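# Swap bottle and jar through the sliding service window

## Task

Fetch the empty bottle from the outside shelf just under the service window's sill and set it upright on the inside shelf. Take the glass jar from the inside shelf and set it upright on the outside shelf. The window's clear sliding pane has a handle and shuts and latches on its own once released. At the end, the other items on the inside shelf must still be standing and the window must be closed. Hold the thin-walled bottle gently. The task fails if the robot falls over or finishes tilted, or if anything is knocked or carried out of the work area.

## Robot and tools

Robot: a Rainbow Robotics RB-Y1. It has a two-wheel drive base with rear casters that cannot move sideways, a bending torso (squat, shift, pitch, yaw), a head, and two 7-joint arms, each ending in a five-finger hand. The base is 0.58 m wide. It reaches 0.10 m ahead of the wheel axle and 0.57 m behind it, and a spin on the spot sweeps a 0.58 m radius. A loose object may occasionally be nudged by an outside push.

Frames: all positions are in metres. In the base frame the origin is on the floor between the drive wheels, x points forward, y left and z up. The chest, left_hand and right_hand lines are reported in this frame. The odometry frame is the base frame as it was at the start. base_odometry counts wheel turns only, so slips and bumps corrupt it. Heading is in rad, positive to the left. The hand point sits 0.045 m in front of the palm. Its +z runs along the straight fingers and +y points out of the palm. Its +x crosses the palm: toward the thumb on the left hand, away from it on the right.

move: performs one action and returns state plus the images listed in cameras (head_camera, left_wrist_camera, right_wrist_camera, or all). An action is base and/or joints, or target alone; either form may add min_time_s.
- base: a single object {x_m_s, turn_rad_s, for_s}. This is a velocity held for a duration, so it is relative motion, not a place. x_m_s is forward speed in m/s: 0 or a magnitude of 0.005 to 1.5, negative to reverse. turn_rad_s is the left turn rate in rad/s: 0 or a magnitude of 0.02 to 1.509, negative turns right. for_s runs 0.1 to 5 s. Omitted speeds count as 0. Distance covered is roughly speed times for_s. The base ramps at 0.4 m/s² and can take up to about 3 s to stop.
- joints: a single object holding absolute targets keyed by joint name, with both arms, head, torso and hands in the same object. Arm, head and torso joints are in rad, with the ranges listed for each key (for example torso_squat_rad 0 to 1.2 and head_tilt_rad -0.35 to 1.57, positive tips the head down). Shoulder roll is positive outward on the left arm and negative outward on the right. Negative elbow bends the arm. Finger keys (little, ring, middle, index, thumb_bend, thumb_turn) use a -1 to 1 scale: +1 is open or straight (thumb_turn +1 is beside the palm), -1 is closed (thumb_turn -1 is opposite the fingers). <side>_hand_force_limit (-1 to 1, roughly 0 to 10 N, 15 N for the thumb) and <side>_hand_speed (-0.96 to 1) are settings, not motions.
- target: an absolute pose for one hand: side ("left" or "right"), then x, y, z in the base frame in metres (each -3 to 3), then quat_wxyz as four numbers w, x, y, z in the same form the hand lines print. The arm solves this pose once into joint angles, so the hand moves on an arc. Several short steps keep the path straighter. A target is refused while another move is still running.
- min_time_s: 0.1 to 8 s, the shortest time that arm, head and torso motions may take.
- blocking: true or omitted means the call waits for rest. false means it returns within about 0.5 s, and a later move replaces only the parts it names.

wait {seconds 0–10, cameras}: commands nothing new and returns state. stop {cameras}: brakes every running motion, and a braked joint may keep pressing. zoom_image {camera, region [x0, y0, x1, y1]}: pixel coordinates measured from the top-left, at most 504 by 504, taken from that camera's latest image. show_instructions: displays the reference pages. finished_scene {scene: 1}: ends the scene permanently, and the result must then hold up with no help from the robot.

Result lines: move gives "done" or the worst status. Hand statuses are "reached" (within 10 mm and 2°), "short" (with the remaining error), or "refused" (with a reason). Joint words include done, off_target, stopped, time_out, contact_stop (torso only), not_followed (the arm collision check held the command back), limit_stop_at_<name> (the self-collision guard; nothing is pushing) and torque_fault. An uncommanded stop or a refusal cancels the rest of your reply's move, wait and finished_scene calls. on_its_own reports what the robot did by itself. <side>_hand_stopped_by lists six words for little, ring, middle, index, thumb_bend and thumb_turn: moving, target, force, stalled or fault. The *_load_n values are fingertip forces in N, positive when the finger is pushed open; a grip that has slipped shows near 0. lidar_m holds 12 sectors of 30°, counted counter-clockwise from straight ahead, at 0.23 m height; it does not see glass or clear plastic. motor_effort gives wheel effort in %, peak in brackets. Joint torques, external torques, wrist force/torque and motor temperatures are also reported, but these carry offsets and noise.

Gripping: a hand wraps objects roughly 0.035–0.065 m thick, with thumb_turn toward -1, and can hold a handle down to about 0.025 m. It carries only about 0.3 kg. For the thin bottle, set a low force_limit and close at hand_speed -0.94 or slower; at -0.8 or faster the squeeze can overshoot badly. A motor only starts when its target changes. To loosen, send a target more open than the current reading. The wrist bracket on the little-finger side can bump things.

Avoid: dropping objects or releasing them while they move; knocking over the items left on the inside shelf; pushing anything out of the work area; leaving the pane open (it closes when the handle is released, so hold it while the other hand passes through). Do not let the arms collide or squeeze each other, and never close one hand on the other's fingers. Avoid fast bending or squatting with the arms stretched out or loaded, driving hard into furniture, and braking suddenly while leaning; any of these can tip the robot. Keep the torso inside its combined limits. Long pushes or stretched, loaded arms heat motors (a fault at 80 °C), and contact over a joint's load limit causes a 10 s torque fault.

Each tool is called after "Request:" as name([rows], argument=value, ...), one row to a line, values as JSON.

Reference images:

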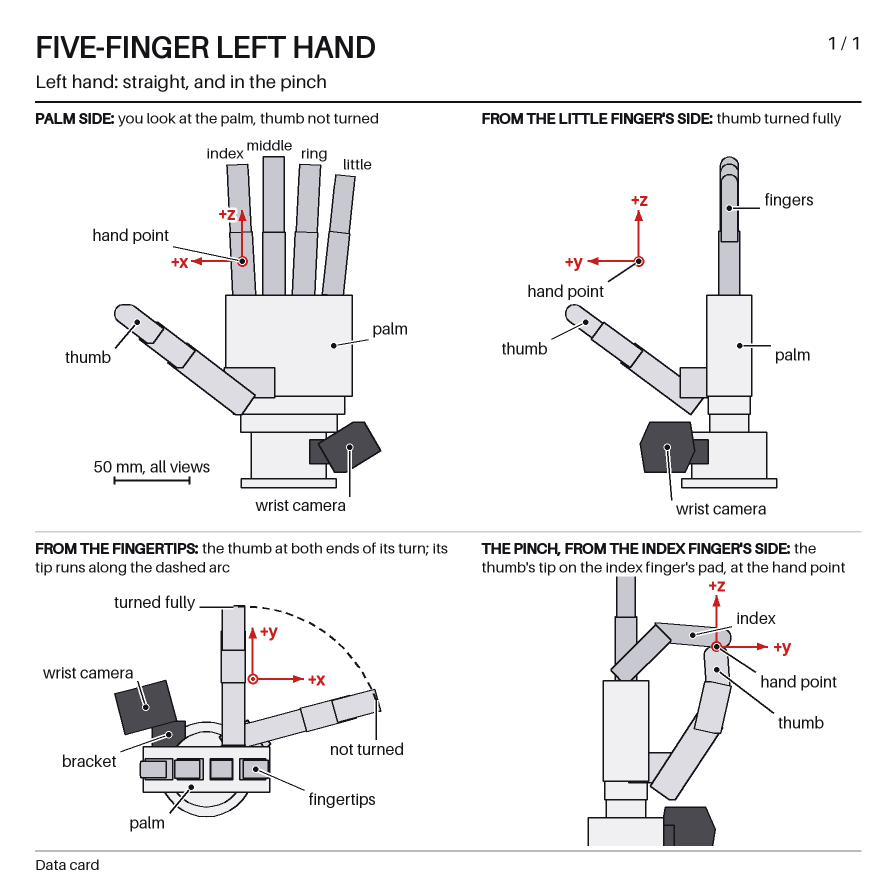

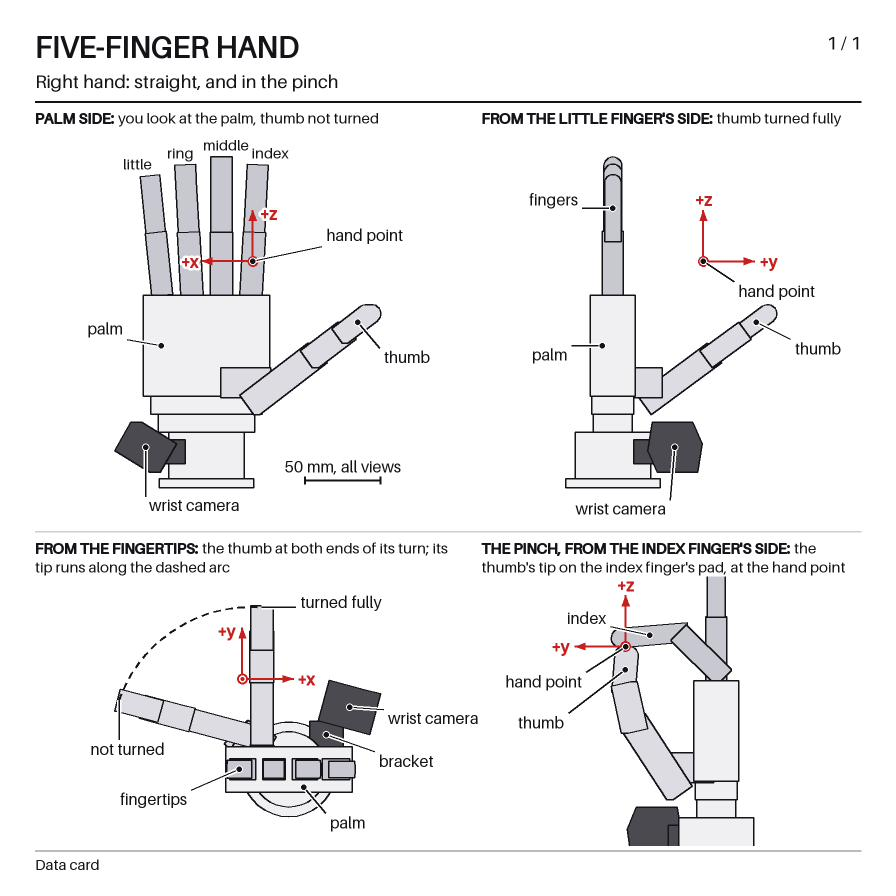

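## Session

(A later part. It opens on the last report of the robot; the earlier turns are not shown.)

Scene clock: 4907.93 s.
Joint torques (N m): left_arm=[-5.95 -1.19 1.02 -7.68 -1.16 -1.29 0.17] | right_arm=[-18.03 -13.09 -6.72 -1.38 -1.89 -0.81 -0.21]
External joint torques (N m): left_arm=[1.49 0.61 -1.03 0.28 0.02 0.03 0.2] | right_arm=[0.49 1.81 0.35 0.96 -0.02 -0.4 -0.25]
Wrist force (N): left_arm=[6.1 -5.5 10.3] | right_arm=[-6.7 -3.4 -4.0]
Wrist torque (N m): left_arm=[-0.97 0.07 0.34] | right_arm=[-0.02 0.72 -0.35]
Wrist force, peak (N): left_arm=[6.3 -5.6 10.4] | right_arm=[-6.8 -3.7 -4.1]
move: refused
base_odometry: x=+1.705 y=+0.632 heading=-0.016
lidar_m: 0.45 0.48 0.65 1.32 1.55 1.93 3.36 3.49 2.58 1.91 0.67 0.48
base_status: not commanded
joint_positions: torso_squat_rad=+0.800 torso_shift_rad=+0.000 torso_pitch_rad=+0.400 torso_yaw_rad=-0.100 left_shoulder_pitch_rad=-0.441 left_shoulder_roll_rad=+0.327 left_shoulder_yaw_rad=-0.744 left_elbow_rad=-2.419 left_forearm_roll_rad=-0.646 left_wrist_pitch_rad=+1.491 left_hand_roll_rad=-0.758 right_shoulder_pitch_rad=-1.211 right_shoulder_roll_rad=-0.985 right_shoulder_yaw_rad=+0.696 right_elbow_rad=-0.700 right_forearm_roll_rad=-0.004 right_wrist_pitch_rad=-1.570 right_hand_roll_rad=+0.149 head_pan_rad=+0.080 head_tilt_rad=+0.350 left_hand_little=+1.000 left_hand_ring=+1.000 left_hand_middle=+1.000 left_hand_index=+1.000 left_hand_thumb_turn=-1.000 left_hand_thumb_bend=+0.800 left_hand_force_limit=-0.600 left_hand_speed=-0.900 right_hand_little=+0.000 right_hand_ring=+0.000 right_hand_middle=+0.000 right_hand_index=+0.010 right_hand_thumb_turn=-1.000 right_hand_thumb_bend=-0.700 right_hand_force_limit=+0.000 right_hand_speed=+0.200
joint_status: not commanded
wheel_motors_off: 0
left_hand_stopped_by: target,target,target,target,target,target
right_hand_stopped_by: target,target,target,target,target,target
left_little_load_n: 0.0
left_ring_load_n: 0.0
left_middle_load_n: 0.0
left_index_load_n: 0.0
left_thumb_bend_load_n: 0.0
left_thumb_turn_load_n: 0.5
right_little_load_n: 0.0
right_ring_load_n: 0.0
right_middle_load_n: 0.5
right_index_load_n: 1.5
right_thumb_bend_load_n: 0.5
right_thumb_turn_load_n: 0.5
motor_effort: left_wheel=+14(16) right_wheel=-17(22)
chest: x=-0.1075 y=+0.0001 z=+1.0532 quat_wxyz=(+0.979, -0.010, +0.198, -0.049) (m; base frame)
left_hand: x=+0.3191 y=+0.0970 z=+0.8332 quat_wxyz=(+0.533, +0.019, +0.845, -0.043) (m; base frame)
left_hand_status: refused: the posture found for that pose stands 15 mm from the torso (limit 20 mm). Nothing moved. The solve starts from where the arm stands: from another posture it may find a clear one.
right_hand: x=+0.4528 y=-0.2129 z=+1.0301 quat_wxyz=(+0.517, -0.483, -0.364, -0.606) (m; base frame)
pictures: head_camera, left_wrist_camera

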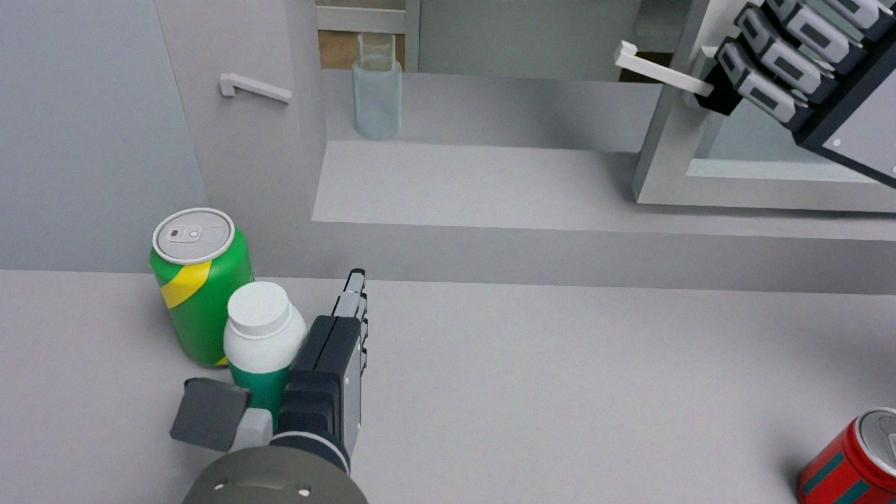

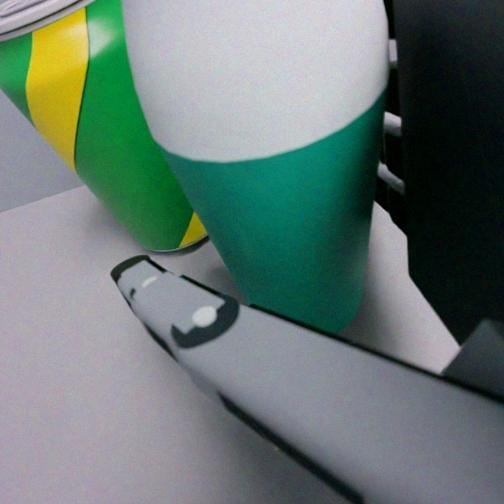

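Request:
move(target={"side":"right","x":0.447,"y":-0.213,"z":1.03,"quat_wxyz":[0.521,-0.479,-0.367,-0.604]}, min_time_s=1.5)

Request:
move(target={"side":"right","x":0.447,"y":-0.212,"z":1.0,"quat_wxyz":[0.53,-0.467,-0.375,-0.6]}, min_time_s=2, cameras=["head_camera","right_wrist_camera"])

Scene clock: 4936.53 s.
Joint torques (N m): left_arm=[-5.96 -1.22 1.58 -7.69 -1.18 -1.28 0.16] | right_arm=[-14.77 -17 -9.25 -2.15 -2.13 -0.53 0.39]
External joint torques (N m): left_arm=[1.48 0.58 -0.47 0.27 0 0.04 0.19] | right_arm=[3.53 -2 -2.02 0.17 -0.27 -0.12 0.36]
Wrist force (N): left_arm=[6.2 -5.4 10.2] | right_arm=[-6.5 -2.9 -3.6]
Wrist torque (N m): left_arm=[-0.96 0.05 0.33] | right_arm=[-0.05 0.71 -0.17]
Wrist force, peak (N): left_arm=[6.3 -5.6 10.5] | right_arm=[-7.1 -3.9 -3.9]
move: done
base_odometry: x=+1.705 y=+0.632 heading=-0.016
lidar_m: 0.46 0.47 0.65 1.31 1.54 1.93 3.37 3.50 2.58 1.92 0.66 0.48
base_status: not commanded
joint_positions: torso_squat_rad=+0.800 torso_shift_rad=+0.000 torso_pitch_rad=+0.400 torso_yaw_rad=-0.100 left_shoulder_pitch_rad=-0.441 left_shoulder_roll_rad=+0.327 left_shoulder_yaw_rad=-0.744 left_elbow_rad=-2.419 left_forearm_roll_rad=-0.646 left_wrist_pitch_rad=+1.491 left_hand_roll_rad=-0.758 right_shoulder_pitch_rad=-1.194 right_shoulder_roll_rad=-0.996 right_shoulder_yaw_rad=+0.692 right_elbow_rad=-0.729 right_forearm_roll_rad=-0.010 right_wrist_pitch_rad=-1.570 right_hand_roll_rad=+0.152 head_pan_rad=+0.080 head_tilt_rad=+0.350 left_hand_little=+1.000 left_hand_ring=+1.000 left_hand_middle=+1.000 left_hand_index=+1.000 left_hand_thumb_turn=-1.000 left_hand_thumb_bend=+0.800 left_hand_force_limit=-0.600 left_hand_speed=-0.900 right_hand_little=+0.000 right_hand_ring=+0.000 right_hand_middle=+0.000 right_hand_index=+0.010 right_hand_thumb_turn=-1.000 right_hand_thumb_bend=-0.700 right_hand_force_limit=+0.000 right_hand_speed=+0.200
joint_status: all done
wheel_motors_off: 0
left_hand_stopped_by: target,target,target,target,target,target
right_hand_stopped_by: target,target,target,target,target,target
left_little_load_n: 0.0
left_ring_load_n: 0.5
left_middle_load_n: 0.0
left_index_load_n: 0.0
left_thumb_bend_load_n: 0.0
left_thumb_turn_load_n: 0.0
right_little_load_n: 0.0
right_ring_load_n: 0.0
right_middle_load_n: 0.5
right_index_load_n: 1.5
right_thumb_bend_load_n: 0.5
right_thumb_turn_load_n: 0.5
motor_effort: left_wheel=+15(17) right_wheel=-17(21)
chest: x=-0.1075 y=+0.0001 z=+1.0532 quat_wxyz=(+0.979, -0.010, +0.198, -0.049) (m; base frame)
left_hand: x=+0.3191 y=+0.0970 z=+0.8332 quat_wxyz=(+0.533, +0.019, +0.845, -0.043) (m; base frame)
right_hand: x=+0.4472 y=-0.2124 z=+1.0300 quat_wxyz=(+0.520, -0.480, -0.366, -0.604) (m; base frame)
right_hand_status: reached (checked arc, planned for 1.5 s): 1 mm and 0.2 deg off.
pictures: none

Scene clock: 4938.87 s.
Joint torques (N m): left_arm=[-6.33 -1.35 1.05 -7.8 -1.21 -1.25 0.23] | right_arm=[4.12 -8.21 8.07 3.94 8.15 1.78 -2.01]
External joint torques (N m): left_arm=[1.12 0.45 -1 0.16 -0.02 0.07 0.26] | right_arm=[22.29 6.7 15.07 6.35 9.98 2.28 -2.04]
Wrist force (N): left_arm=[6.1 -5.3 10.2] | right_arm=[31.1 -1.8 9.8]
Wrist torque (N m): left_arm=[-0.96 0.08 0.33] | right_arm=[-0.02 0.89 -0.20]
Wrist force, peak (N): left_arm=[6.3 -5.4 10.4] | right_arm=[31.4 -1.9 9.9]
move: short
base_odometry: x=+1.705 y=+0.632 heading=-0.016
lidar_m: 0.45 0.48 0.65 1.33 1.56 1.94 3.37 3.48 2.59 1.90 0.67 0.48
base_status: not commanded
joint_positions: torso_squat_rad=+0.800 torso_shift_rad=+0.000 torso_pitch_rad=+0.399 torso_yaw_rad=-0.100 left_shoulder_pitch_rad=-0.441 left_shoulder_roll_rad=+0.327 left_shoulder_yaw_rad=-0.744 left_elbow_rad=-2.419 left_forearm_roll_rad=-0.646 left_wrist_pitch_rad=+1.491 left_hand_roll_rad=-0.758 right_shoulder_pitch_rad=-1.163 right_shoulder_roll_rad=-0.960 right_shoulder_yaw_rad=+0.697 right_elbow_rad=-0.705 right_forearm_roll_rad=-0.003 right_wrist_pitch_rad=-1.571 right_hand_roll_rad=+0.212 head_pan_rad=+0.080 head_tilt_rad=+0.350 left_hand_little=+1.000 left_hand_ring=+1.000 left_hand_middle=+1.000 left_hand_index=+1.000 left_hand_thumb_turn=-1.000 left_hand_thumb_bend=+0.800 left_hand_force_limit=-0.600 left_hand_speed=-0.900 right_hand_little=+0.000 right_hand_ring=+0.001 right_hand_middle=+0.001 right_hand_index=+0.009 right_hand_thumb_turn=-1.000 right_hand_thumb_bend=-0.700 right_hand_force_limit=+0.000 right_hand_speed=+0.200
joint_status: all done
wheel_motors_off: 0
left_hand_stopped_by: target,target,target,target,target,target
right_hand_stopped_by: target,target,target,target,target,target
left_little_load_n: 0.0
left_ring_load_n: 0.0
left_middle_load_n: 0.0
left_index_load_n: 0.0
left_thumb_bend_load_n: 0.0
left_thumb_turn_load_n: 0.5
right_little_load_n: 0.0
right_ring_load_n: 10.0
right_middle_load_n: 7.0
right_index_load_n: -2.5
right_thumb_bend_load_n: 0.0
right_thumb_turn_load_n: 0.0
motor_effort: left_wheel=+14(17) right_wheel=-20(21)
chest: x=-0.1081 y=+0.0003 z=+1.0533 quat_wxyz=(+0.979, -0.010, +0.198, -0.049) (m; base frame)
left_hand: x=+0.3188 y=+0.0971 z=+0.8338 quat_wxyz=(+0.533, +0.019, +0.845, -0.043) (m; base frame)
right_hand: x=+0.4470 y=-0.2112 z=+1.0064 quat_wxyz=(+0.512, -0.482, -0.363, -0.611) (m; base frame)
right_hand_status: short (checked arc, as near as the solve gets, planned for 2.0 s): 6 mm and 3.3 deg off. The place is met; only the turn is off.
pictures: head_camera, right_wrist_camera

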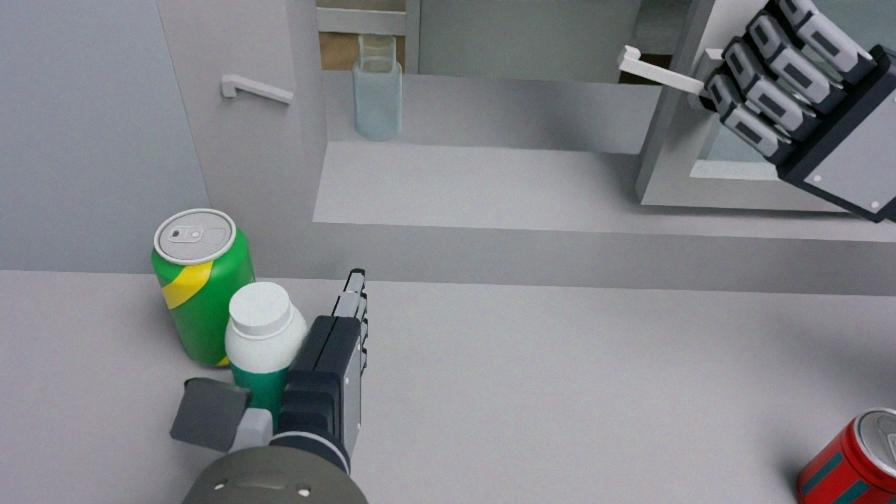

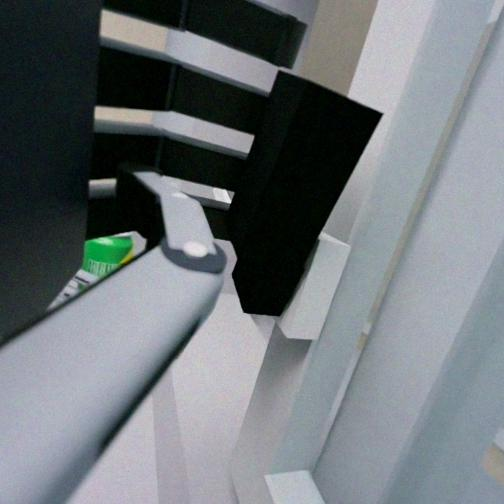

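Request:
move(target={"side":"right","x":0.447,"y":-0.213,"z":1.03,"quat_wxyz":[0.521,-0.479,-0.367,-0.604]}, min_time_s=1.5)

Request:
move(target={"side":"right","x":0.435,"y":-0.209,"z":1.03,"quat_wxyz":[0.521,-0.479,-0.367,-0.604]}, min_time_s=2, cameras=["head_camera","right_wrist_camera"])

Scene clock: 4951.33 s.
Joint torques (N m): left_arm=[-6.02 -1.47 1.23 -7.76 -1.18 -1.34 0.16] | right_arm=[-18.16 -17.03 -9.2 -2.14 -2.14 0.02 -0.12]
External joint torques (N m): left_arm=[1.42 0.33 -0.82 0.21 0 -0.02 0.18] | right_arm=[0.13 -2.03 -1.99 0.18 -0.28 0.43 -0.15]
Wrist force (N): left_arm=[6.1 -5.4 10.1] | right_arm=[-6.6 -3.4 -4.2]
Wrist torque (N m): left_arm=[-0.93 0.07 0.33] | right_arm=[0.01 0.66 -0.33]
Wrist force, peak (N): left_arm=[6.3 -5.6 10.4] | right_arm=[31.6 -2.0 9.9]
move: done
base_odometry: x=+1.705 y=+0.632 heading=-0.016
lidar_m: 0.45 0.48 0.66 1.32 1.55 1.93 3.37 3.49 2.60 1.89 0.67 0.49
base_status: not commanded
joint_positions: torso_squat_rad=+0.800 torso_shift_rad=+0.000 torso_pitch_rad=+0.400 torso_yaw_rad=-0.100 left_shoulder_pitch_rad=-0.441 left_shoulder_roll_rad=+0.327 left_shoulder_yaw_rad=-0.744 left_elbow_rad=-2.419 left_forearm_roll_rad=-0.646 left_wrist_pitch_rad=+1.491 left_hand_roll_rad=-0.758 right_shoulder_pitch_rad=-1.193 right_shoulder_roll_rad=-0.993 right_shoulder_yaw_rad=+0.692 right_elbow_rad=-0.725 right_forearm_roll_rad=-0.008 right_wrist_pitch_rad=-1.570 right_hand_roll_rad=+0.155 head_pan_rad=+0.080 head_tilt_rad=+0.350 left_hand_little=+1.000 left_hand_ring=+1.000 left_hand_middle=+1.000 left_hand_index=+1.000 left_hand_thumb_turn=-1.000 left_hand_thumb_bend=+0.800 left_hand_force_limit=-0.600 left_hand_speed=-0.900 right_hand_little=+0.000 right_hand_ring=+0.000 right_hand_middle=+0.000 right_hand_index=+0.010 right_hand_thumb_turn=-1.000 right_hand_thumb_bend=-0.700 right_hand_force_limit=+0.000 right_hand_speed=+0.200
joint_status: all done
wheel_motors_off: 0
left_hand_stopped_by: target,target,target,target,target,target
right_hand_stopped_by: target,target,target,target,target,target
left_little_load_n: 0.0
left_ring_load_n: 0.0
left_middle_load_n: 0.0
left_index_load_n: 0.0
left_thumb_bend_load_n: 0.0
left_thumb_turn_load_n: 0.0
right_little_load_n: 0.0
right_ring_load_n: 0.0
right_middle_load_n: 0.5
right_index_load_n: 1.5
right_thumb_bend_load_n: 0.0
right_thumb_turn_load_n: 0.5
motor_effort: left_wheel=+15(17) right_wheel=-18(22)
chest: x=-0.1076 y=+0.0002 z=+1.0532 quat_wxyz=(+0.979, -0.010, +0.198, -0.049) (m; base frame)
left_hand: x=+0.3190 y=+0.0971 z=+0.8332 quat_wxyz=(+0.533, +0.019, +0.845, -0.043) (m; base frame)
right_hand: x=+0.4475 y=-0.2125 z=+1.0284 quat_wxyz=(+0.520, -0.481, -0.365, -0.605) (m; base frame)
right_hand_status: reached (checked arc, planned for 1.5 s): 2 mm and 0.3 deg off.
pictures: none

Scene clock: 4953.67 s.
Joint torques (N m): left_arm=[-6.22 -1.08 0.85 -7.69 -1.16 -1.16 0.3] | right_arm=[-14.49 -17.57 -9.95 -1.8 -2.07 0.13 0.35]
External joint torques (N m): left_arm=[1.22 0.72 -1.2 0.28 0.02 0.16 0.33] | right_arm=[2.97 -2.24 -1.91 0.48 -0.22 0.58 0.31]
Wrist force (N): left_arm=[6.1 -5.3 10.1] | right_arm=[-6.2 -3.8 -4.3]
Wrist torque (N m): left_arm=[-0.92 0.06 0.32] | right_arm=[0.01 0.60 -0.12]
Wrist force, peak (N): left_arm=[6.4 -5.6 10.3] | right_arm=[-7.1 -4.0 -4.3]
move: done
base_odometry: x=+1.705 y=+0.632 heading=-0.016
lidar_m: 0.45 0.47 0.64 1.32 1.55 1.93 3.36 3.50 2.60 1.91 0.68 0.48
base_status: not commanded
joint_positions: torso_squat_rad=+0.800 torso_shift_rad=+0.000 torso_pitch_rad=+0.400 torso_yaw_rad=-0.100 left_shoulder_pitch_rad=-0.441 left_shoulder_roll_rad=+0.327 left_shoulder_yaw_rad=-0.744 left_elbow_rad=-2.419 left_forearm_roll_rad=-0.646 left_wrist_pitch_rad=+1.491 left_hand_roll_rad=-0.758 right_shoulder_pitch_rad=-1.125 right_shoulder_roll_rad=-1.046 right_shoulder_yaw_rad=+0.676 right_elbow_rad=-0.869 right_forearm_roll_rad=-0.032 right_wrist_pitch_rad=-1.509 right_hand_roll_rad=+0.170 head_pan_rad=+0.080 head_tilt_rad=+0.350 left_hand_little=+1.000 left_hand_ring=+1.000 left_hand_middle=+1.000 left_hand_index=+1.000 left_hand_thumb_turn=-1.000 left_hand_thumb_bend=+0.800 left_hand_force_limit=-0.600 left_hand_speed=-0.900 right_hand_little=+0.000 right_hand_ring=+0.000 right_hand_middle=+0.000 right_hand_index=+0.010 right_hand_thumb_turn=-1.000 right_hand_thumb_bend=-0.700 right_hand_force_limit=+0.000 right_hand_speed=+0.200
joint_status: all done
wheel_motors_off: 0
left_hand_stopped_by: target,target,target,target,target,target
right_hand_stopped_by: target,target,target,target,target,target
left_little_load_n: 0.0
left_ring_load_n: 0.0
left_middle_load_n: 0.0
left_index_load_n: 0.0
left_thumb_bend_load_n: 0.0
left_thumb_turn_load_n: 0.0
right_little_load_n: 0.0
right_ring_load_n: 0.0
right_middle_load_n: 2.0
right_index_load_n: 0.0
right_thumb_bend_load_n: 0.5
right_thumb_turn_load_n: 0.5
motor_effort: left_wheel=+14(17) right_wheel=-20(22)
chest: x=-0.1076 y=+0.0002 z=+1.0532 quat_wxyz=(+0.979, -0.010, +0.198, -0.049) (m; base frame)
left_hand: x=+0.3190 y=+0.0971 z=+0.8332 quat_wxyz=(+0.533, +0.019, +0.845, -0.043) (m; base frame)
right_hand: x=+0.4349 y=-0.2086 z=+1.0300 quat_wxyz=(+0.522, -0.478, -0.367, -0.603) (m; base frame)
right_hand_status: reached (checked arc, planned for 2.0 s): 0 mm and 0.1 deg off.
pictures: head_camera, right_wrist_camera

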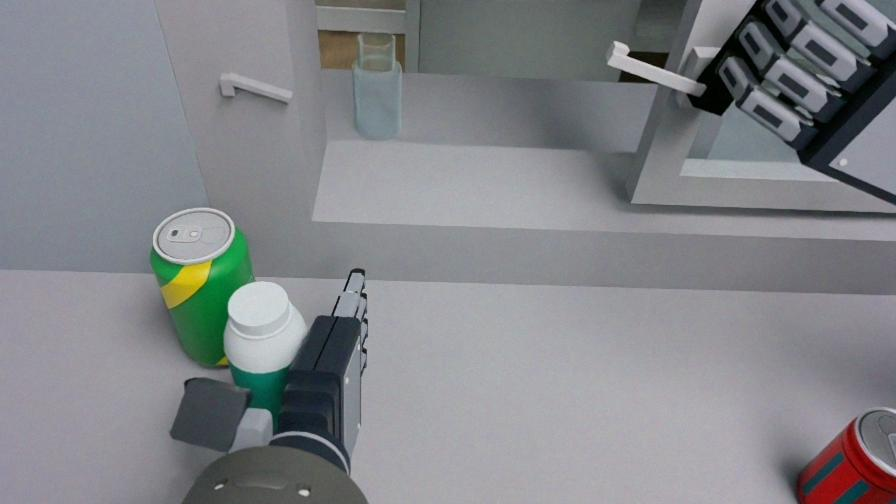

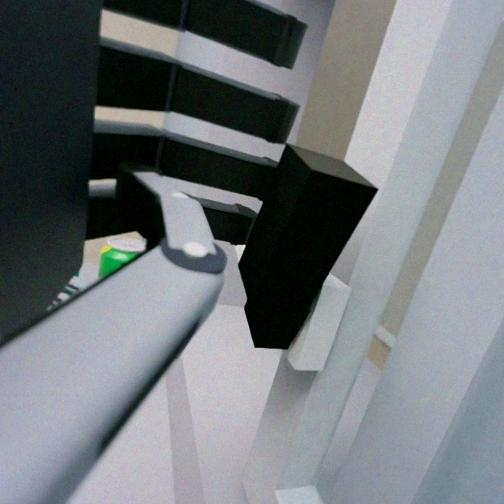

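Request:
move(target={"side":"right","x":0.437,"y":-0.16,"z":1.025,"quat_wxyz":[0.54,-0.455,-0.38,-0.597]}, min_time_s=3, cameras=["right_wrist_camera"])

Request:
move(target={"side":"right","x":0.438,"y":-0.10,"z":1.02,"quat_wxyz":[0.55,-0.442,-0.388,-0.594]}, min_time_s=3, cameras=["head_camera","right_wrist_camera"])

Scene clock: 4962.97 s.
Joint torques (N m): left_arm=[-6.08 -0.98 1.29 -7.71 -1.14 -1.34 0.2] | right_arm=[-18.27 -12.73 -6.92 -1.8 -1.63 0.15 0.21]
External joint torques (N m): left_arm=[1.36 0.82 -0.76 0.25 0.04 -0.02 0.22] | right_arm=[0.24 1.21 1.02 0.95 0.19 0.61 0.18]
Wrist force (N): left_arm=[6.2 -5.4 10.4] | right_arm=[-5.7 -4.1 -3.8]
Wrist torque (N m): left_arm=[-0.97 0.05 0.34] | right_arm=[-0.02 0.66 -0.20]
Wrist force, peak (N): left_arm=[6.2 -5.5 10.6] | right_arm=[-6.6 -4.1 -4.4]
move: done
base_odometry: x=+1.705 y=+0.632 heading=-0.016
lidar_m: 0.45 0.48 0.66 1.31 1.54 1.93 3.37 3.50 2.59 1.89 0.67 0.49
base_status: not commanded
joint_positions: torso_squat_rad=+0.800 torso_shift_rad=+0.000 torso_pitch_rad=+0.400 torso_yaw_rad=-0.100 left_shoulder_pitch_rad=-0.441 left_shoulder_roll_rad=+0.327 left_shoulder_yaw_rad=-0.744 left_elbow_rad=-2.419 left_forearm_roll_rad=-0.646 left_wrist_pitch_rad=+1.491 left_hand_roll_rad=-0.758 right_shoulder_pitch_rad=-1.168 right_shoulder_roll_rad=-0.956 right_shoulder_yaw_rad=+0.700 right_elbow_rad=-0.873 right_forearm_roll_rad=-0.007 right_wrist_pitch_rad=-1.485 right_hand_roll_rad=+0.201 head_pan_rad=+0.080 head_tilt_rad=+0.350 left_hand_little=+1.000 left_hand_ring=+1.000 left_hand_middle=+1.000 left_hand_index=+1.000 left_hand_thumb_turn=-1.000 left_hand_thumb_bend=+0.800 left_hand_force_limit=-0.600 left_hand_speed=-0.900 right_hand_little=+0.000 right_hand_ring=+0.000 right_hand_middle=+0.000 right_hand_index=+0.010 right_hand_thumb_turn=-1.000 right_hand_thumb_bend=-0.700 right_hand_force_limit=+0.000 right_hand_speed=+0.200
joint_status: all done
wheel_motors_off: 0
left_hand_stopped_by: target,target,target,target,target,target
right_hand_stopped_by: target,target,target,target,target,target
left_little_load_n: 0.0
left_ring_load_n: 0.0
left_middle_load_n: 0.0
left_index_load_n: 0.0
left_thumb_bend_load_n: -0.5
left_thumb_turn_load_n: 0.5
right_little_load_n: 0.0
right_ring_load_n: 0.0
right_middle_load_n: 2.0
right_index_load_n: 0.0
right_thumb_bend_load_n: 0.5
right_thumb_turn_load_n: 0.5
motor_effort: left_wheel=+16(19) right_wheel=-18(21)
chest: x=-0.1076 y=+0.0002 z=+1.0532 quat_wxyz=(+0.979, -0.010, +0.198, -0.049) (m; base frame)
left_hand: x=+0.3190 y=+0.0971 z=+0.8332 quat_wxyz=(+0.533, +0.019, +0.845, -0.043) (m; base frame)
right_hand: x=+0.4369 y=-0.1601 z=+1.0251 quat_wxyz=(+0.540, -0.455, -0.380, -0.597) (m; base frame)
right_hand_status: reached (checked arc, planned for 3.0 s): 0 mm and 0.1 deg off.
pictures: right_wrist_camera

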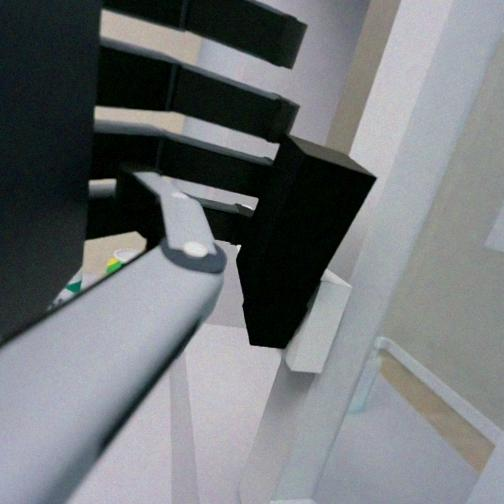

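Scene clock: 4966.30 s.
Joint torques (N m): left_arm=[-6.46 -1.26 0.8 -7.75 -1.17 -1.24 0.23] | right_arm=[-18.87 -11.16 -7.16 -2.81 -1.43 0.13 0.32]
External joint torques (N m): left_arm=[0.99 0.54 -1.25 0.21 0.01 0.08 0.25] | right_arm=[0.36 1.17 1.14 0.5 0.33 0.65 0.29]
Wrist force (N): left_arm=[6.3 -5.4 10.3] | right_arm=[-4.8 -3.9 -3.5]
Wrist torque (N m): left_arm=[-0.96 0.03 0.34] | right_arm=[-0.03 0.53 -0.16]
Wrist force, peak (N): left_arm=[6.2 -5.5 10.5] | right_arm=[-5.7 -4.1 -4.5]
move: done
base_odometry: x=+1.705 y=+0.632 heading=-0.016
lidar_m: 0.45 0.47 0.65 1.33 1.54 1.93 3.37 3.48 2.58 1.90 0.67 0.49
base_status: not commanded
joint_positions: torso_squat_rad=+0.800 torso_shift_rad=+0.000 torso_pitch_rad=+0.400 torso_yaw_rad=-0.100 left_shoulder_pitch_rad=-0.441 left_shoulder_roll_rad=+0.327 left_shoulder_yaw_rad=-0.744 left_elbow_rad=-2.419 left_forearm_roll_rad=-0.646 left_wrist_pitch_rad=+1.491 left_hand_roll_rad=-0.758 right_shoulder_pitch_rad=-1.187 right_shoulder_roll_rad=-0.878 right_shoulder_yaw_rad=+0.723 right_elbow_rad=-0.960 right_forearm_roll_rad=+0.015 right_wrist_pitch_rad=-1.372 right_hand_roll_rad=+0.244 head_pan_rad=+0.080 head_tilt_rad=+0.350 left_hand_little=+1.000 left_hand_ring=+1.000 left_hand_middle=+1.000 left_hand_index=+1.000 left_hand_thumb_turn=-1.000 left_hand_thumb_bend=+0.800 left_hand_force_limit=-0.600 left_hand_speed=-0.900 right_hand_little=+0.000 right_hand_ring=+0.000 right_hand_middle=+0.000 right_hand_index=+0.010 right_hand_thumb_turn=-1.000 right_hand_thumb_bend=-0.700 right_hand_force_limit=+0.000 right_hand_speed=+0.200
joint_status: all done
wheel_motors_off: 0
left_hand_stopped_by: target,target,target,target,target,target
right_hand_stopped_by: target,target,target,target,target,target
left_little_load_n: 0.0
left_ring_load_n: 0.0
left_middle_load_n: 0.0
left_index_load_n: 0.0
left_thumb_bend_load_n: 0.0
left_thumb_turn_load_n: 0.0
right_little_load_n: 0.0
right_ring_load_n: 2.0
right_middle_load_n: 1.0
right_index_load_n: 0.0
right_thumb_bend_load_n: 0.5
right_thumb_turn_load_n: 0.0
motor_effort: left_wheel=+15(17) right_wheel=-18(21)
chest: x=-0.1076 y=+0.0002 z=+1.0532 quat_wxyz=(+0.979, -0.010, +0.198, -0.049) (m; base frame)
left_hand: x=+0.3190 y=+0.0971 z=+0.8332 quat_wxyz=(+0.533, +0.019, +0.845, -0.043) (m; base frame)
right_hand: x=+0.4379 y=-0.1003 z=+1.0201 quat_wxyz=(+0.550, -0.442, -0.388, -0.594) (m; base frame)
right_hand_status: reached (checked arc, planned for 3.0 s): 0 mm and 0.0 deg off.
pictures: head_camera, right_wrist_camera

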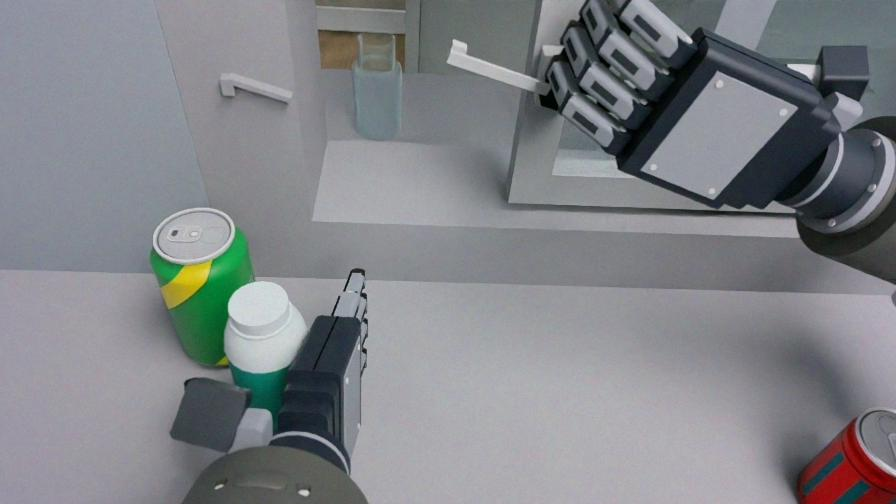

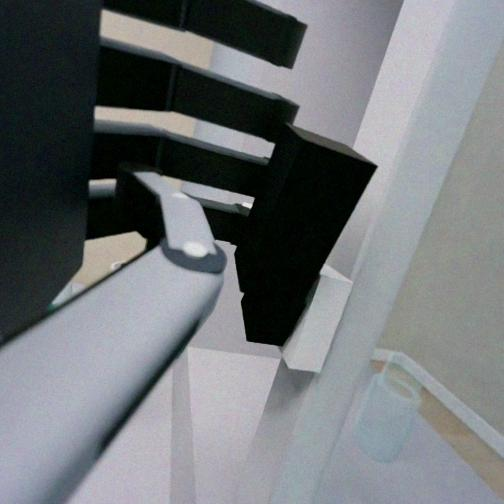

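Request:
move(target={"side":"right","x":0.439,"y":-0.04,"z":1.015,"quat_wxyz":[0.562,-0.428,-0.395,-0.589]}, min_time_s=3, cameras=["right_wrist_camera"])

Request:
move(target={"side":"right","x":0.440,"y":0.01,"z":1.012,"quat_wxyz":[0.572,-0.415,-0.401,-0.584]}, min_time_s=3, cameras=["head_camera","right_wrist_camera"])

Scene clock: 4974.20 s.
Joint torques (N m): left_arm=[-6.47 -1.34 1.04 -7.85 -1.17 -1.26 0.18] | right_arm=[-19.51 -9.03 -7.45 -2.98 -1.49 0.05 0.3]
External joint torques (N m): left_arm=[0.98 0.46 -1.01 0.11 0.01 0.05 0.21] | right_arm=[0.65 1.56 0.74 0.85 0.21 0.61 0.27]
Wrist force (N): left_arm=[6.2 -5.3 10.0] | right_arm=[-5.0 -3.8 -3.2]
Wrist torque (N m): left_arm=[-0.94 0.06 0.33] | right_arm=[-0.01 0.59 -0.15]
Wrist force, peak (N): left_arm=[6.4 -5.6 10.4] | right_arm=[-5.5 -4.5 -4.7]
move: done
base_odometry: x=+1.705 y=+0.632 heading=-0.016
lidar_m: 0.45 0.48 0.65 1.32 1.55 1.93 3.35 3.50 2.59 1.90 0.67 0.48
base_status: not commanded
joint_positions: torso_squat_rad=+0.800 torso_shift_rad=+0.000 torso_pitch_rad=+0.400 torso_yaw_rad=-0.100 left_shoulder_pitch_rad=-0.441 left_shoulder_roll_rad=+0.327 left_shoulder_yaw_rad=-0.744 left_elbow_rad=-2.419 left_forearm_roll_rad=-0.646 left_wrist_pitch_rad=+1.491 left_hand_roll_rad=-0.758 right_shoulder_pitch_rad=-1.234 right_shoulder_roll_rad=-0.767 right_shoulder_yaw_rad=+0.754 right_elbow_rad=-0.965 right_forearm_roll_rad=+0.041 right_wrist_pitch_rad=-1.301 right_hand_roll_rad=+0.278 head_pan_rad=+0.080 head_tilt_rad=+0.350 left_hand_little=+1.000 left_hand_ring=+1.000 left_hand_middle=+1.000 left_hand_index=+1.000 left_hand_thumb_turn=-1.000 left_hand_thumb_bend=+0.800 left_hand_force_limit=-0.600 left_hand_speed=-0.900 right_hand_little=+0.000 right_hand_ring=+0.000 right_hand_middle=+0.000 right_hand_index=+0.010 right_hand_thumb_turn=-1.000 right_hand_thumb_bend=-0.700 right_hand_force_limit=+0.000 right_hand_speed=+0.200
joint_status: all done
wheel_motors_off: 0
left_hand_stopped_by: target,target,target,target,target,target
right_hand_stopped_by: target,target,target,target,target,target
left_little_load_n: 0.0
left_ring_load_n: 0.0
left_middle_load_n: 0.0
left_index_load_n: 0.0
left_thumb_bend_load_n: 0.0
left_thumb_turn_load_n: 0.0
right_little_load_n: 0.0
right_ring_load_n: 2.5
right_middle_load_n: 0.5
right_index_load_n: 0.0
right_thumb_bend_load_n: 0.5
right_thumb_turn_load_n: 0.0
motor_effort: left_wheel=+14(18) right_wheel=-19(21)
chest: x=-0.1076 y=+0.0002 z=+1.0532 quat_wxyz=(+0.979, -0.010, +0.198, -0.049) (m; base frame)
left_hand: x=+0.3190 y=+0.0971 z=+0.8332 quat_wxyz=(+0.533, +0.019, +0.845, -0.043) (m; base frame)
right_hand: x=+0.4387 y=-0.0402 z=+1.0151 quat_wxyz=(+0.561, -0.428, -0.394, -0.589) (m; base frame)
right_hand_status: reached (checked arc, planned for 3.0 s): 0 mm and 0.1 deg off.
pictures: right_wrist_camera

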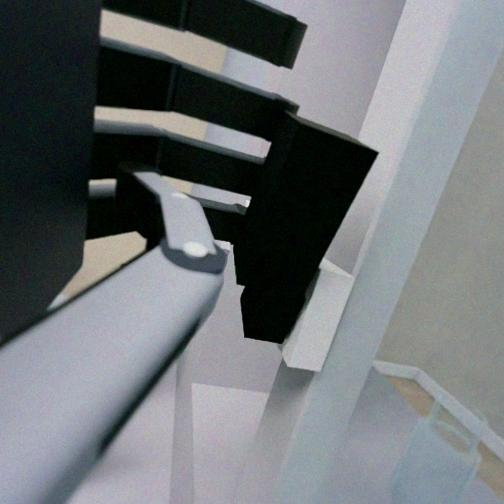

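Scene clock: 4977.53 s.
Joint torques (N m): left_arm=[-6.15 -1.17 0.75 -7.93 -1.22 -1.23 0.23] | right_arm=[-20.53 -7.65 -6.99 -2.34 -1.42 -0.01 0.39]
External joint torques (N m): left_arm=[1.3 0.63 -1.3 0.04 -0.04 0.09 0.26] | right_arm=[0.52 1.51 0.79 1.85 0.25 0.58 0.35]
Wrist force (N): left_arm=[6.2 -5.4 10.1] | right_arm=[-5.2 -4.0 -3.9]
Wrist torque (N m): left_arm=[-0.94 0.05 0.34] | right_arm=[-0.03 0.59 -0.17]
Wrist force, peak (N): left_arm=[6.4 -5.5 10.4] | right_arm=[-6.4 -4.0 -4.3]
move: done
base_odometry: x=+1.705 y=+0.632 heading=-0.016
lidar_m: 0.46 0.48 0.65 1.32 1.54 1.92 3.36 3.51 2.58 1.90 0.65 0.48
base_status: not commanded
joint_positions: torso_squat_rad=+0.800 torso_shift_rad=+0.000 torso_pitch_rad=+0.400 torso_yaw_rad=-0.100 left_shoulder_pitch_rad=-0.441 left_shoulder_roll_rad=+0.327 left_shoulder_yaw_rad=-0.744 left_elbow_rad=-2.419 left_forearm_roll_rad=-0.646 left_wrist_pitch_rad=+1.491 left_hand_roll_rad=-0.758 right_shoulder_pitch_rad=-1.293 right_shoulder_roll_rad=-0.653 right_shoulder_yaw_rad=+0.781 right_elbow_rad=-0.903 right_forearm_roll_rad=+0.063 right_wrist_pitch_rad=-1.277 right_hand_roll_rad=+0.305 head_pan_rad=+0.080 head_tilt_rad=+0.350 left_hand_little=+1.000 left_hand_ring=+1.000 left_hand_middle=+1.000 left_hand_index=+1.000 left_hand_thumb_turn=-1.000 left_hand_thumb_bend=+0.800 left_hand_force_limit=-0.600 left_hand_speed=-0.900 right_hand_little=+0.000 right_hand_ring=+0.000 right_hand_middle=+0.000 right_hand_index=+0.010 right_hand_thumb_turn=-1.000 right_hand_thumb_bend=-0.700 right_hand_force_limit=+0.000 right_hand_speed=+0.200
joint_status: all done
wheel_motors_off: 0
left_hand_stopped_by: target,target,target,target,target,target
right_hand_stopped_by: target,target,target,target,target,target
left_little_load_n: 0.0
left_ring_load_n: 0.0
left_middle_load_n: 0.0
left_index_load_n: 0.0
left_thumb_bend_load_n: 0.0
left_thumb_turn_load_n: 0.0
right_little_load_n: 0.0
right_ring_load_n: 2.0
right_middle_load_n: 0.5
right_index_load_n: 0.0
right_thumb_bend_load_n: 0.5
right_thumb_turn_load_n: 0.5
motor_effort: left_wheel=+16(18) right_wheel=-20(21)
chest: x=-0.1076 y=+0.0002 z=+1.0532 quat_wxyz=(+0.979, -0.010, +0.198, -0.049) (m; base frame)
left_hand: x=+0.3190 y=+0.0971 z=+0.8332 quat_wxyz=(+0.533, +0.019, +0.845, -0.043) (m; base frame)
right_hand: x=+0.4397 y=+0.0099 z=+1.0121 quat_wxyz=(+0.571, -0.415, -0.400, -0.584) (m; base frame)
right_hand_status: reached (checked arc, planned for 3.0 s): 0 mm and 0.1 deg off.
pictures: head_camera, right_wrist_camera

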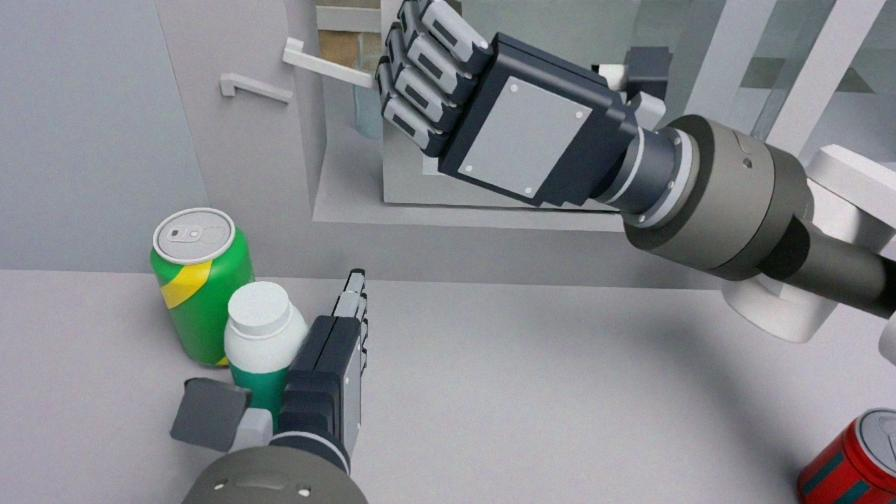

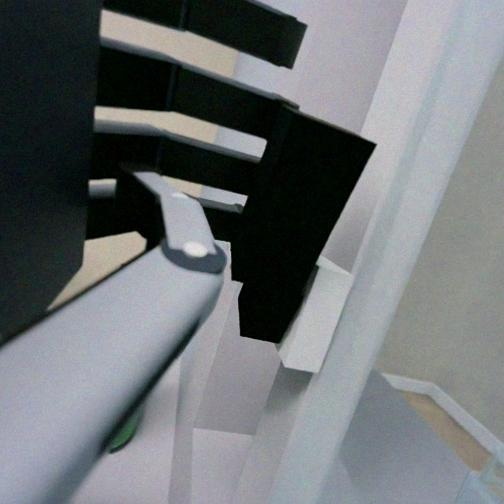

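Request:
move(target={"side":"right","x":0.441,"y":0.05,"z":1.008,"quat_wxyz":[0.5792,-0.4056,-0.4056,-0.5792]}, min_time_s=3, cameras=["head_camera","right_wrist_camera"])

Scene clock: 4985.87 s.
Joint torques (N m): left_arm=[-6.2 -1.04 0.88 -7.82 -1.25 -1.28 0.15] | right_arm=[-20.87 -6.74 -6.64 -2.83 -1.58 -1.18 0.36]
External joint torques (N m): left_arm=[1.24 0.76 -1.17 0.14 -0.07 0.04 0.18] | right_arm=[0.9 1.33 0.52 1.56 0.07 -0.56 0.33]
Wrist force (N): left_arm=[6.3 -5.4 10.4] | right_arm=[-5.8 -3.1 -4.1]
Wrist torque (N m): left_arm=[-0.97 0.05 0.34] | right_arm=[-0.01 0.60 -0.16]
Wrist force, peak (N): left_arm=[6.5 -5.3 10.4] | right_arm=[-6.5 -3.9 -4.4]
move: done
base_odometry: x=+1.705 y=+0.632 heading=-0.016
lidar_m: 0.45 0.48 0.65 1.31 1.54 1.94 3.36 3.50 2.59 1.89 0.68 0.49
base_status: not commanded
joint_positions: torso_squat_rad=+0.800 torso_shift_rad=+0.000 torso_pitch_rad=+0.400 torso_yaw_rad=-0.100 left_shoulder_pitch_rad=-0.441 left_shoulder_roll_rad=+0.327 left_shoulder_yaw_rad=-0.744 left_elbow_rad=-2.419 left_forearm_roll_rad=-0.646 left_wrist_pitch_rad=+1.491 left_hand_roll_rad=-0.758 right_shoulder_pitch_rad=-1.352 right_shoulder_roll_rad=-0.545 right_shoulder_yaw_rad=+0.802 right_elbow_rad=-0.802 right_forearm_roll_rad=+0.078 right_wrist_pitch_rad=-1.286 right_hand_roll_rad=+0.330 head_pan_rad=+0.080 head_tilt_rad=+0.350 left_hand_little=+1.000 left_hand_ring=+1.000 left_hand_middle=+1.000 left_hand_index=+1.000 left_hand_thumb_turn=-1.000 left_hand_thumb_bend=+0.800 left_hand_force_limit=-0.600 left_hand_speed=-0.900 right_hand_little=+0.000 right_hand_ring=+0.000 right_hand_middle=+0.000 right_hand_index=+0.010 right_hand_thumb_turn=-1.000 right_hand_thumb_bend=-0.700 right_hand_force_limit=+0.000 right_hand_speed=+0.200
joint_status: all done
wheel_motors_off: 0
left_hand_stopped_by: target,target,target,target,target,target
right_hand_stopped_by: target,target,target,target,target,target
left_little_load_n: 0.0
left_ring_load_n: 0.0
left_middle_load_n: 0.0
left_index_load_n: 0.0
left_thumb_bend_load_n: 0.0
left_thumb_turn_load_n: 0.0
right_little_load_n: 0.0
right_ring_load_n: 1.5
right_middle_load_n: 0.5
right_index_load_n: 0.0
right_thumb_bend_load_n: 0.5
right_thumb_turn_load_n: 0.0
motor_effort: left_wheel=+15(18) right_wheel=-17(21)
chest: x=-0.1076 y=+0.0002 z=+1.0532 quat_wxyz=(+0.979, -0.010, +0.198, -0.049) (m; base frame)
left_hand: x=+0.3190 y=+0.0971 z=+0.8332 quat_wxyz=(+0.533, +0.019, +0.845, -0.043) (m; base frame)
right_hand: x=+0.4408 y=+0.0498 z=+1.0080 quat_wxyz=(+0.579, -0.407, -0.405, -0.580) (m; base frame)
right_hand_status: reached (checked arc, planned for 3.0 s): 0 mm and 0.2 deg off.
pictures: head_camera, right_wrist_camera

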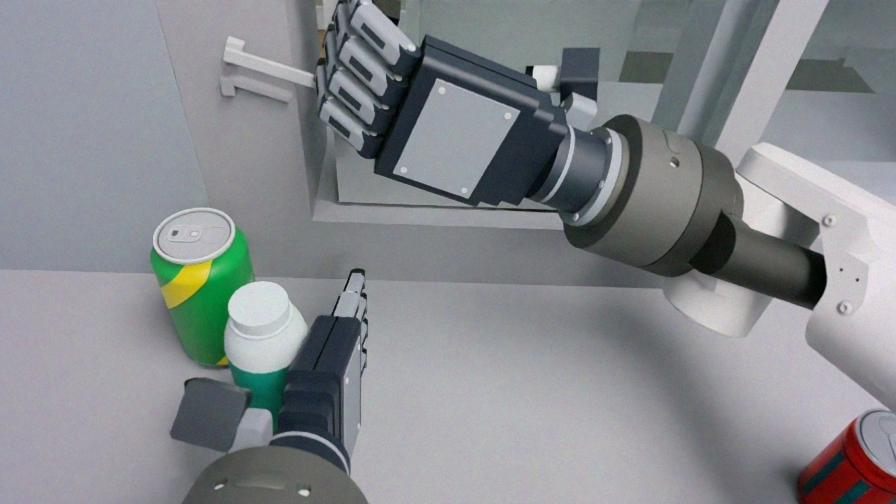

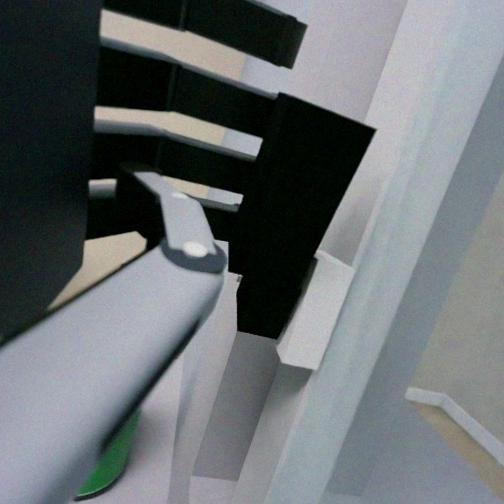

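Request:
move(target={"side":"right","x":0.441,"y":0.075,"z":1.006,"quat_wxyz":[0.5792,-0.4056,-0.4056,-0.5792]}, min_time_s=2.5, cameras=["right_wrist_camera"])

Request:
move(target={"side":"right","x":0.442,"y":0.094,"z":1.004,"quat_wxyz":[0.5792,-0.4056,-0.4056,-0.5792]}, min_time_s=2.5, cameras=["head_camera","right_wrist_camera"])

Scene clock: 4993.23 s.
Joint torques (N m): left_arm=[-6.09 -0.94 1.08 -7.66 -1.16 -1.41 0.25] | right_arm=[-21.72 -5.74 -6.39 -3.12 -1.51 -0.17 0.46]
External joint torques (N m): left_arm=[1.35 0.86 -0.97 0.31 0.03 -0.09 0.27] | right_arm=[0.28 1.68 0.57 1.44 0.11 0.48 0.42]
Wrist force (N): left_arm=[6.1 -5.3 10.5] | right_arm=[-5.9 -3.5 -5.1]
Wrist torque (N m): left_arm=[-0.95 0.06 0.33] | right_arm=[-0.04 0.66 -0.17]
Wrist force, peak (N): left_arm=[6.3 -5.5 10.4] | right_arm=[-6.2 -3.5 -5.3]
move: done
base_odometry: x=+1.705 y=+0.632 heading=-0.016
lidar_m: 0.46 0.48 0.66 1.31 1.53 1.92 3.37 3.49 2.59 1.90 0.67 0.48
base_status: not commanded
joint_positions: torso_squat_rad=+0.800 torso_shift_rad=+0.000 torso_pitch_rad=+0.400 torso_yaw_rad=-0.100 left_shoulder_pitch_rad=-0.441 left_shoulder_roll_rad=+0.327 left_shoulder_yaw_rad=-0.744 left_elbow_rad=-2.419 left_forearm_roll_rad=-0.646 left_wrist_pitch_rad=+1.491 left_hand_roll_rad=-0.758 right_shoulder_pitch_rad=-1.376 right_shoulder_roll_rad=-0.489 right_shoulder_yaw_rad=+0.811 right_elbow_rad=-0.774 right_forearm_roll_rad=+0.085 right_wrist_pitch_rad=-1.258 right_hand_roll_rad=+0.348 head_pan_rad=+0.080 head_tilt_rad=+0.350 left_hand_little=+1.000 left_hand_ring=+1.000 left_hand_middle=+1.000 left_hand_index=+1.000 left_hand_thumb_turn=-1.000 left_hand_thumb_bend=+0.800 left_hand_force_limit=-0.600 left_hand_speed=-0.900 right_hand_little=+0.000 right_hand_ring=+0.000 right_hand_middle=+0.000 right_hand_index=+0.010 right_hand_thumb_turn=-1.000 right_hand_thumb_bend=-0.700 right_hand_force_limit=+0.000 right_hand_speed=+0.200
joint_status: all done
wheel_motors_off: 0
left_hand_stopped_by: target,target,target,target,target,target
right_hand_stopped_by: target,target,target,target,target,target
left_little_load_n: 0.0
left_ring_load_n: -0.5
left_middle_load_n: 0.0
left_index_load_n: 0.0
left_thumb_bend_load_n: 0.0
left_thumb_turn_load_n: 0.0
right_little_load_n: 0.0
right_ring_load_n: 0.0
right_middle_load_n: 0.5
right_index_load_n: 0.0
right_thumb_bend_load_n: 0.5
right_thumb_turn_load_n: 0.5
motor_effort: left_wheel=+15(18) right_wheel=-19(21)
chest: x=-0.1076 y=+0.0002 z=+1.0532 quat_wxyz=(+0.979, -0.010, +0.198, -0.049) (m; base frame)
left_hand: x=+0.3190 y=+0.0971 z=+0.8332 quat_wxyz=(+0.533, +0.019, +0.845, -0.043) (m; base frame)
right_hand: x=+0.4410 y=+0.0747 z=+1.0060 quat_wxyz=(+0.579, -0.406, -0.405, -0.579) (m; base frame)
right_hand_status: reached (checked arc, planned for 2.5 s): 0 mm and 0.0 deg off.
pictures: right_wrist_camera

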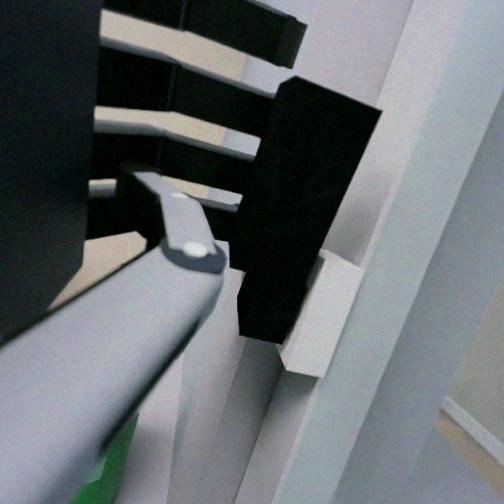

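Scene clock: 4996.07 s.
Joint torques (N m): left_arm=[-6.2 -1.09 1.23 -7.63 -1.11 -1.35 0.17] | right_arm=[-22.35 -5.54 -6.49 -3.66 -1.68 -0.34 0.43]
External joint torques (N m): left_arm=[1.24 0.72 -0.82 0.34 0.07 -0.03 0.19] | right_arm=[-0.15 1.4 0.21 1 -0.07 0.33 0.4]
Wrist force (N): left_arm=[5.9 -5.3 10.2] | right_arm=[-5.7 -3.5 -5.7]
Wrist torque (N m): left_arm=[-0.93 0.10 0.32] | right_arm=[-0.02 0.65 -0.14]
Wrist force, peak (N): left_arm=[6.2 -5.7 10.4] | right_arm=[-6.4 -3.6 -5.3]
move: done
base_odometry: x=+1.705 y=+0.632 heading=-0.016
lidar_m: 0.46 0.47 0.65 1.34 1.53 1.93 3.37 3.49 2.59 1.91 0.66 0.48
base_status: not commanded
joint_positions: torso_squat_rad=+0.800 torso_shift_rad=+0.000 torso_pitch_rad=+0.400 torso_yaw_rad=-0.100 left_shoulder_pitch_rad=-0.441 left_shoulder_roll_rad=+0.327 left_shoulder_yaw_rad=-0.744 left_elbow_rad=-2.419 left_forearm_roll_rad=-0.646 left_wrist_pitch_rad=+1.491 left_hand_roll_rad=-0.758 right_shoulder_pitch_rad=-1.399 right_shoulder_roll_rad=-0.439 right_shoulder_yaw_rad=+0.816 right_elbow_rad=-0.732 right_forearm_roll_rad=+0.090 right_wrist_pitch_rad=-1.246 right_hand_roll_rad=+0.362 head_pan_rad=+0.080 head_tilt_rad=+0.350 left_hand_little=+1.000 left_hand_ring=+1.000 left_hand_middle=+1.000 left_hand_index=+1.000 left_hand_thumb_turn=-1.000 left_hand_thumb_bend=+0.800 left_hand_force_limit=-0.600 left_hand_speed=-0.900 right_hand_little=+0.000 right_hand_ring=+0.000 right_hand_middle=+0.000 right_hand_index=+0.010 right_hand_thumb_turn=-1.000 right_hand_thumb_bend=-0.700 right_hand_force_limit=+0.000 right_hand_speed=+0.200
joint_status: all done
wheel_motors_off: 0
left_hand_stopped_by: target,target,target,target,target,target
right_hand_stopped_by: target,target,target,target,target,target
left_little_load_n: 0.0
left_ring_load_n: 0.0
left_middle_load_n: 0.0
left_index_load_n: 0.0
left_thumb_bend_load_n: 0.0
left_thumb_turn_load_n: 0.5
right_little_load_n: 0.0
right_ring_load_n: 0.0
right_middle_load_n: 0.5
right_index_load_n: 0.0
right_thumb_bend_load_n: 0.5
right_thumb_turn_load_n: 0.5
motor_effort: left_wheel=+14(19) right_wheel=-19(21)
chest: x=-0.1076 y=+0.0002 z=+1.0532 quat_wxyz=(+0.979, -0.010, +0.198, -0.049) (m; base frame)
left_hand: x=+0.3190 y=+0.0971 z=+0.8332 quat_wxyz=(+0.533, +0.019, +0.845, -0.043) (m; base frame)
right_hand: x=+0.4421 y=+0.0937 z=+1.0040 quat_wxyz=(+0.579, -0.406, -0.405, -0.579) (m; base frame)
right_hand_status: reached (checked arc, planned for 2.5 s): 0 mm and 0.1 deg off.
pictures: head_camera, right_wrist_camera

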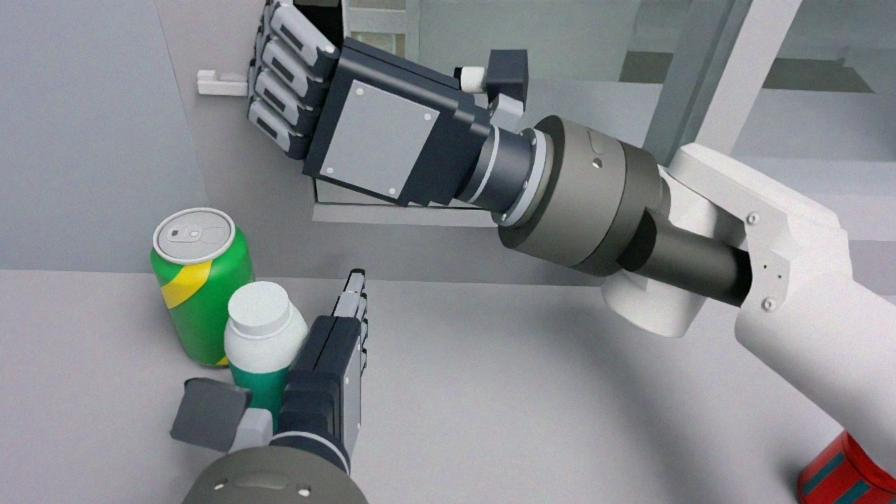

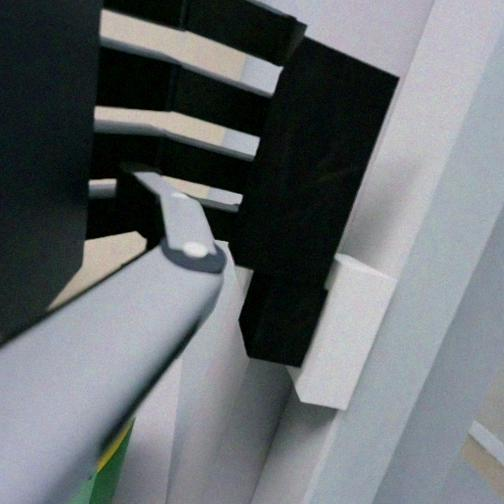

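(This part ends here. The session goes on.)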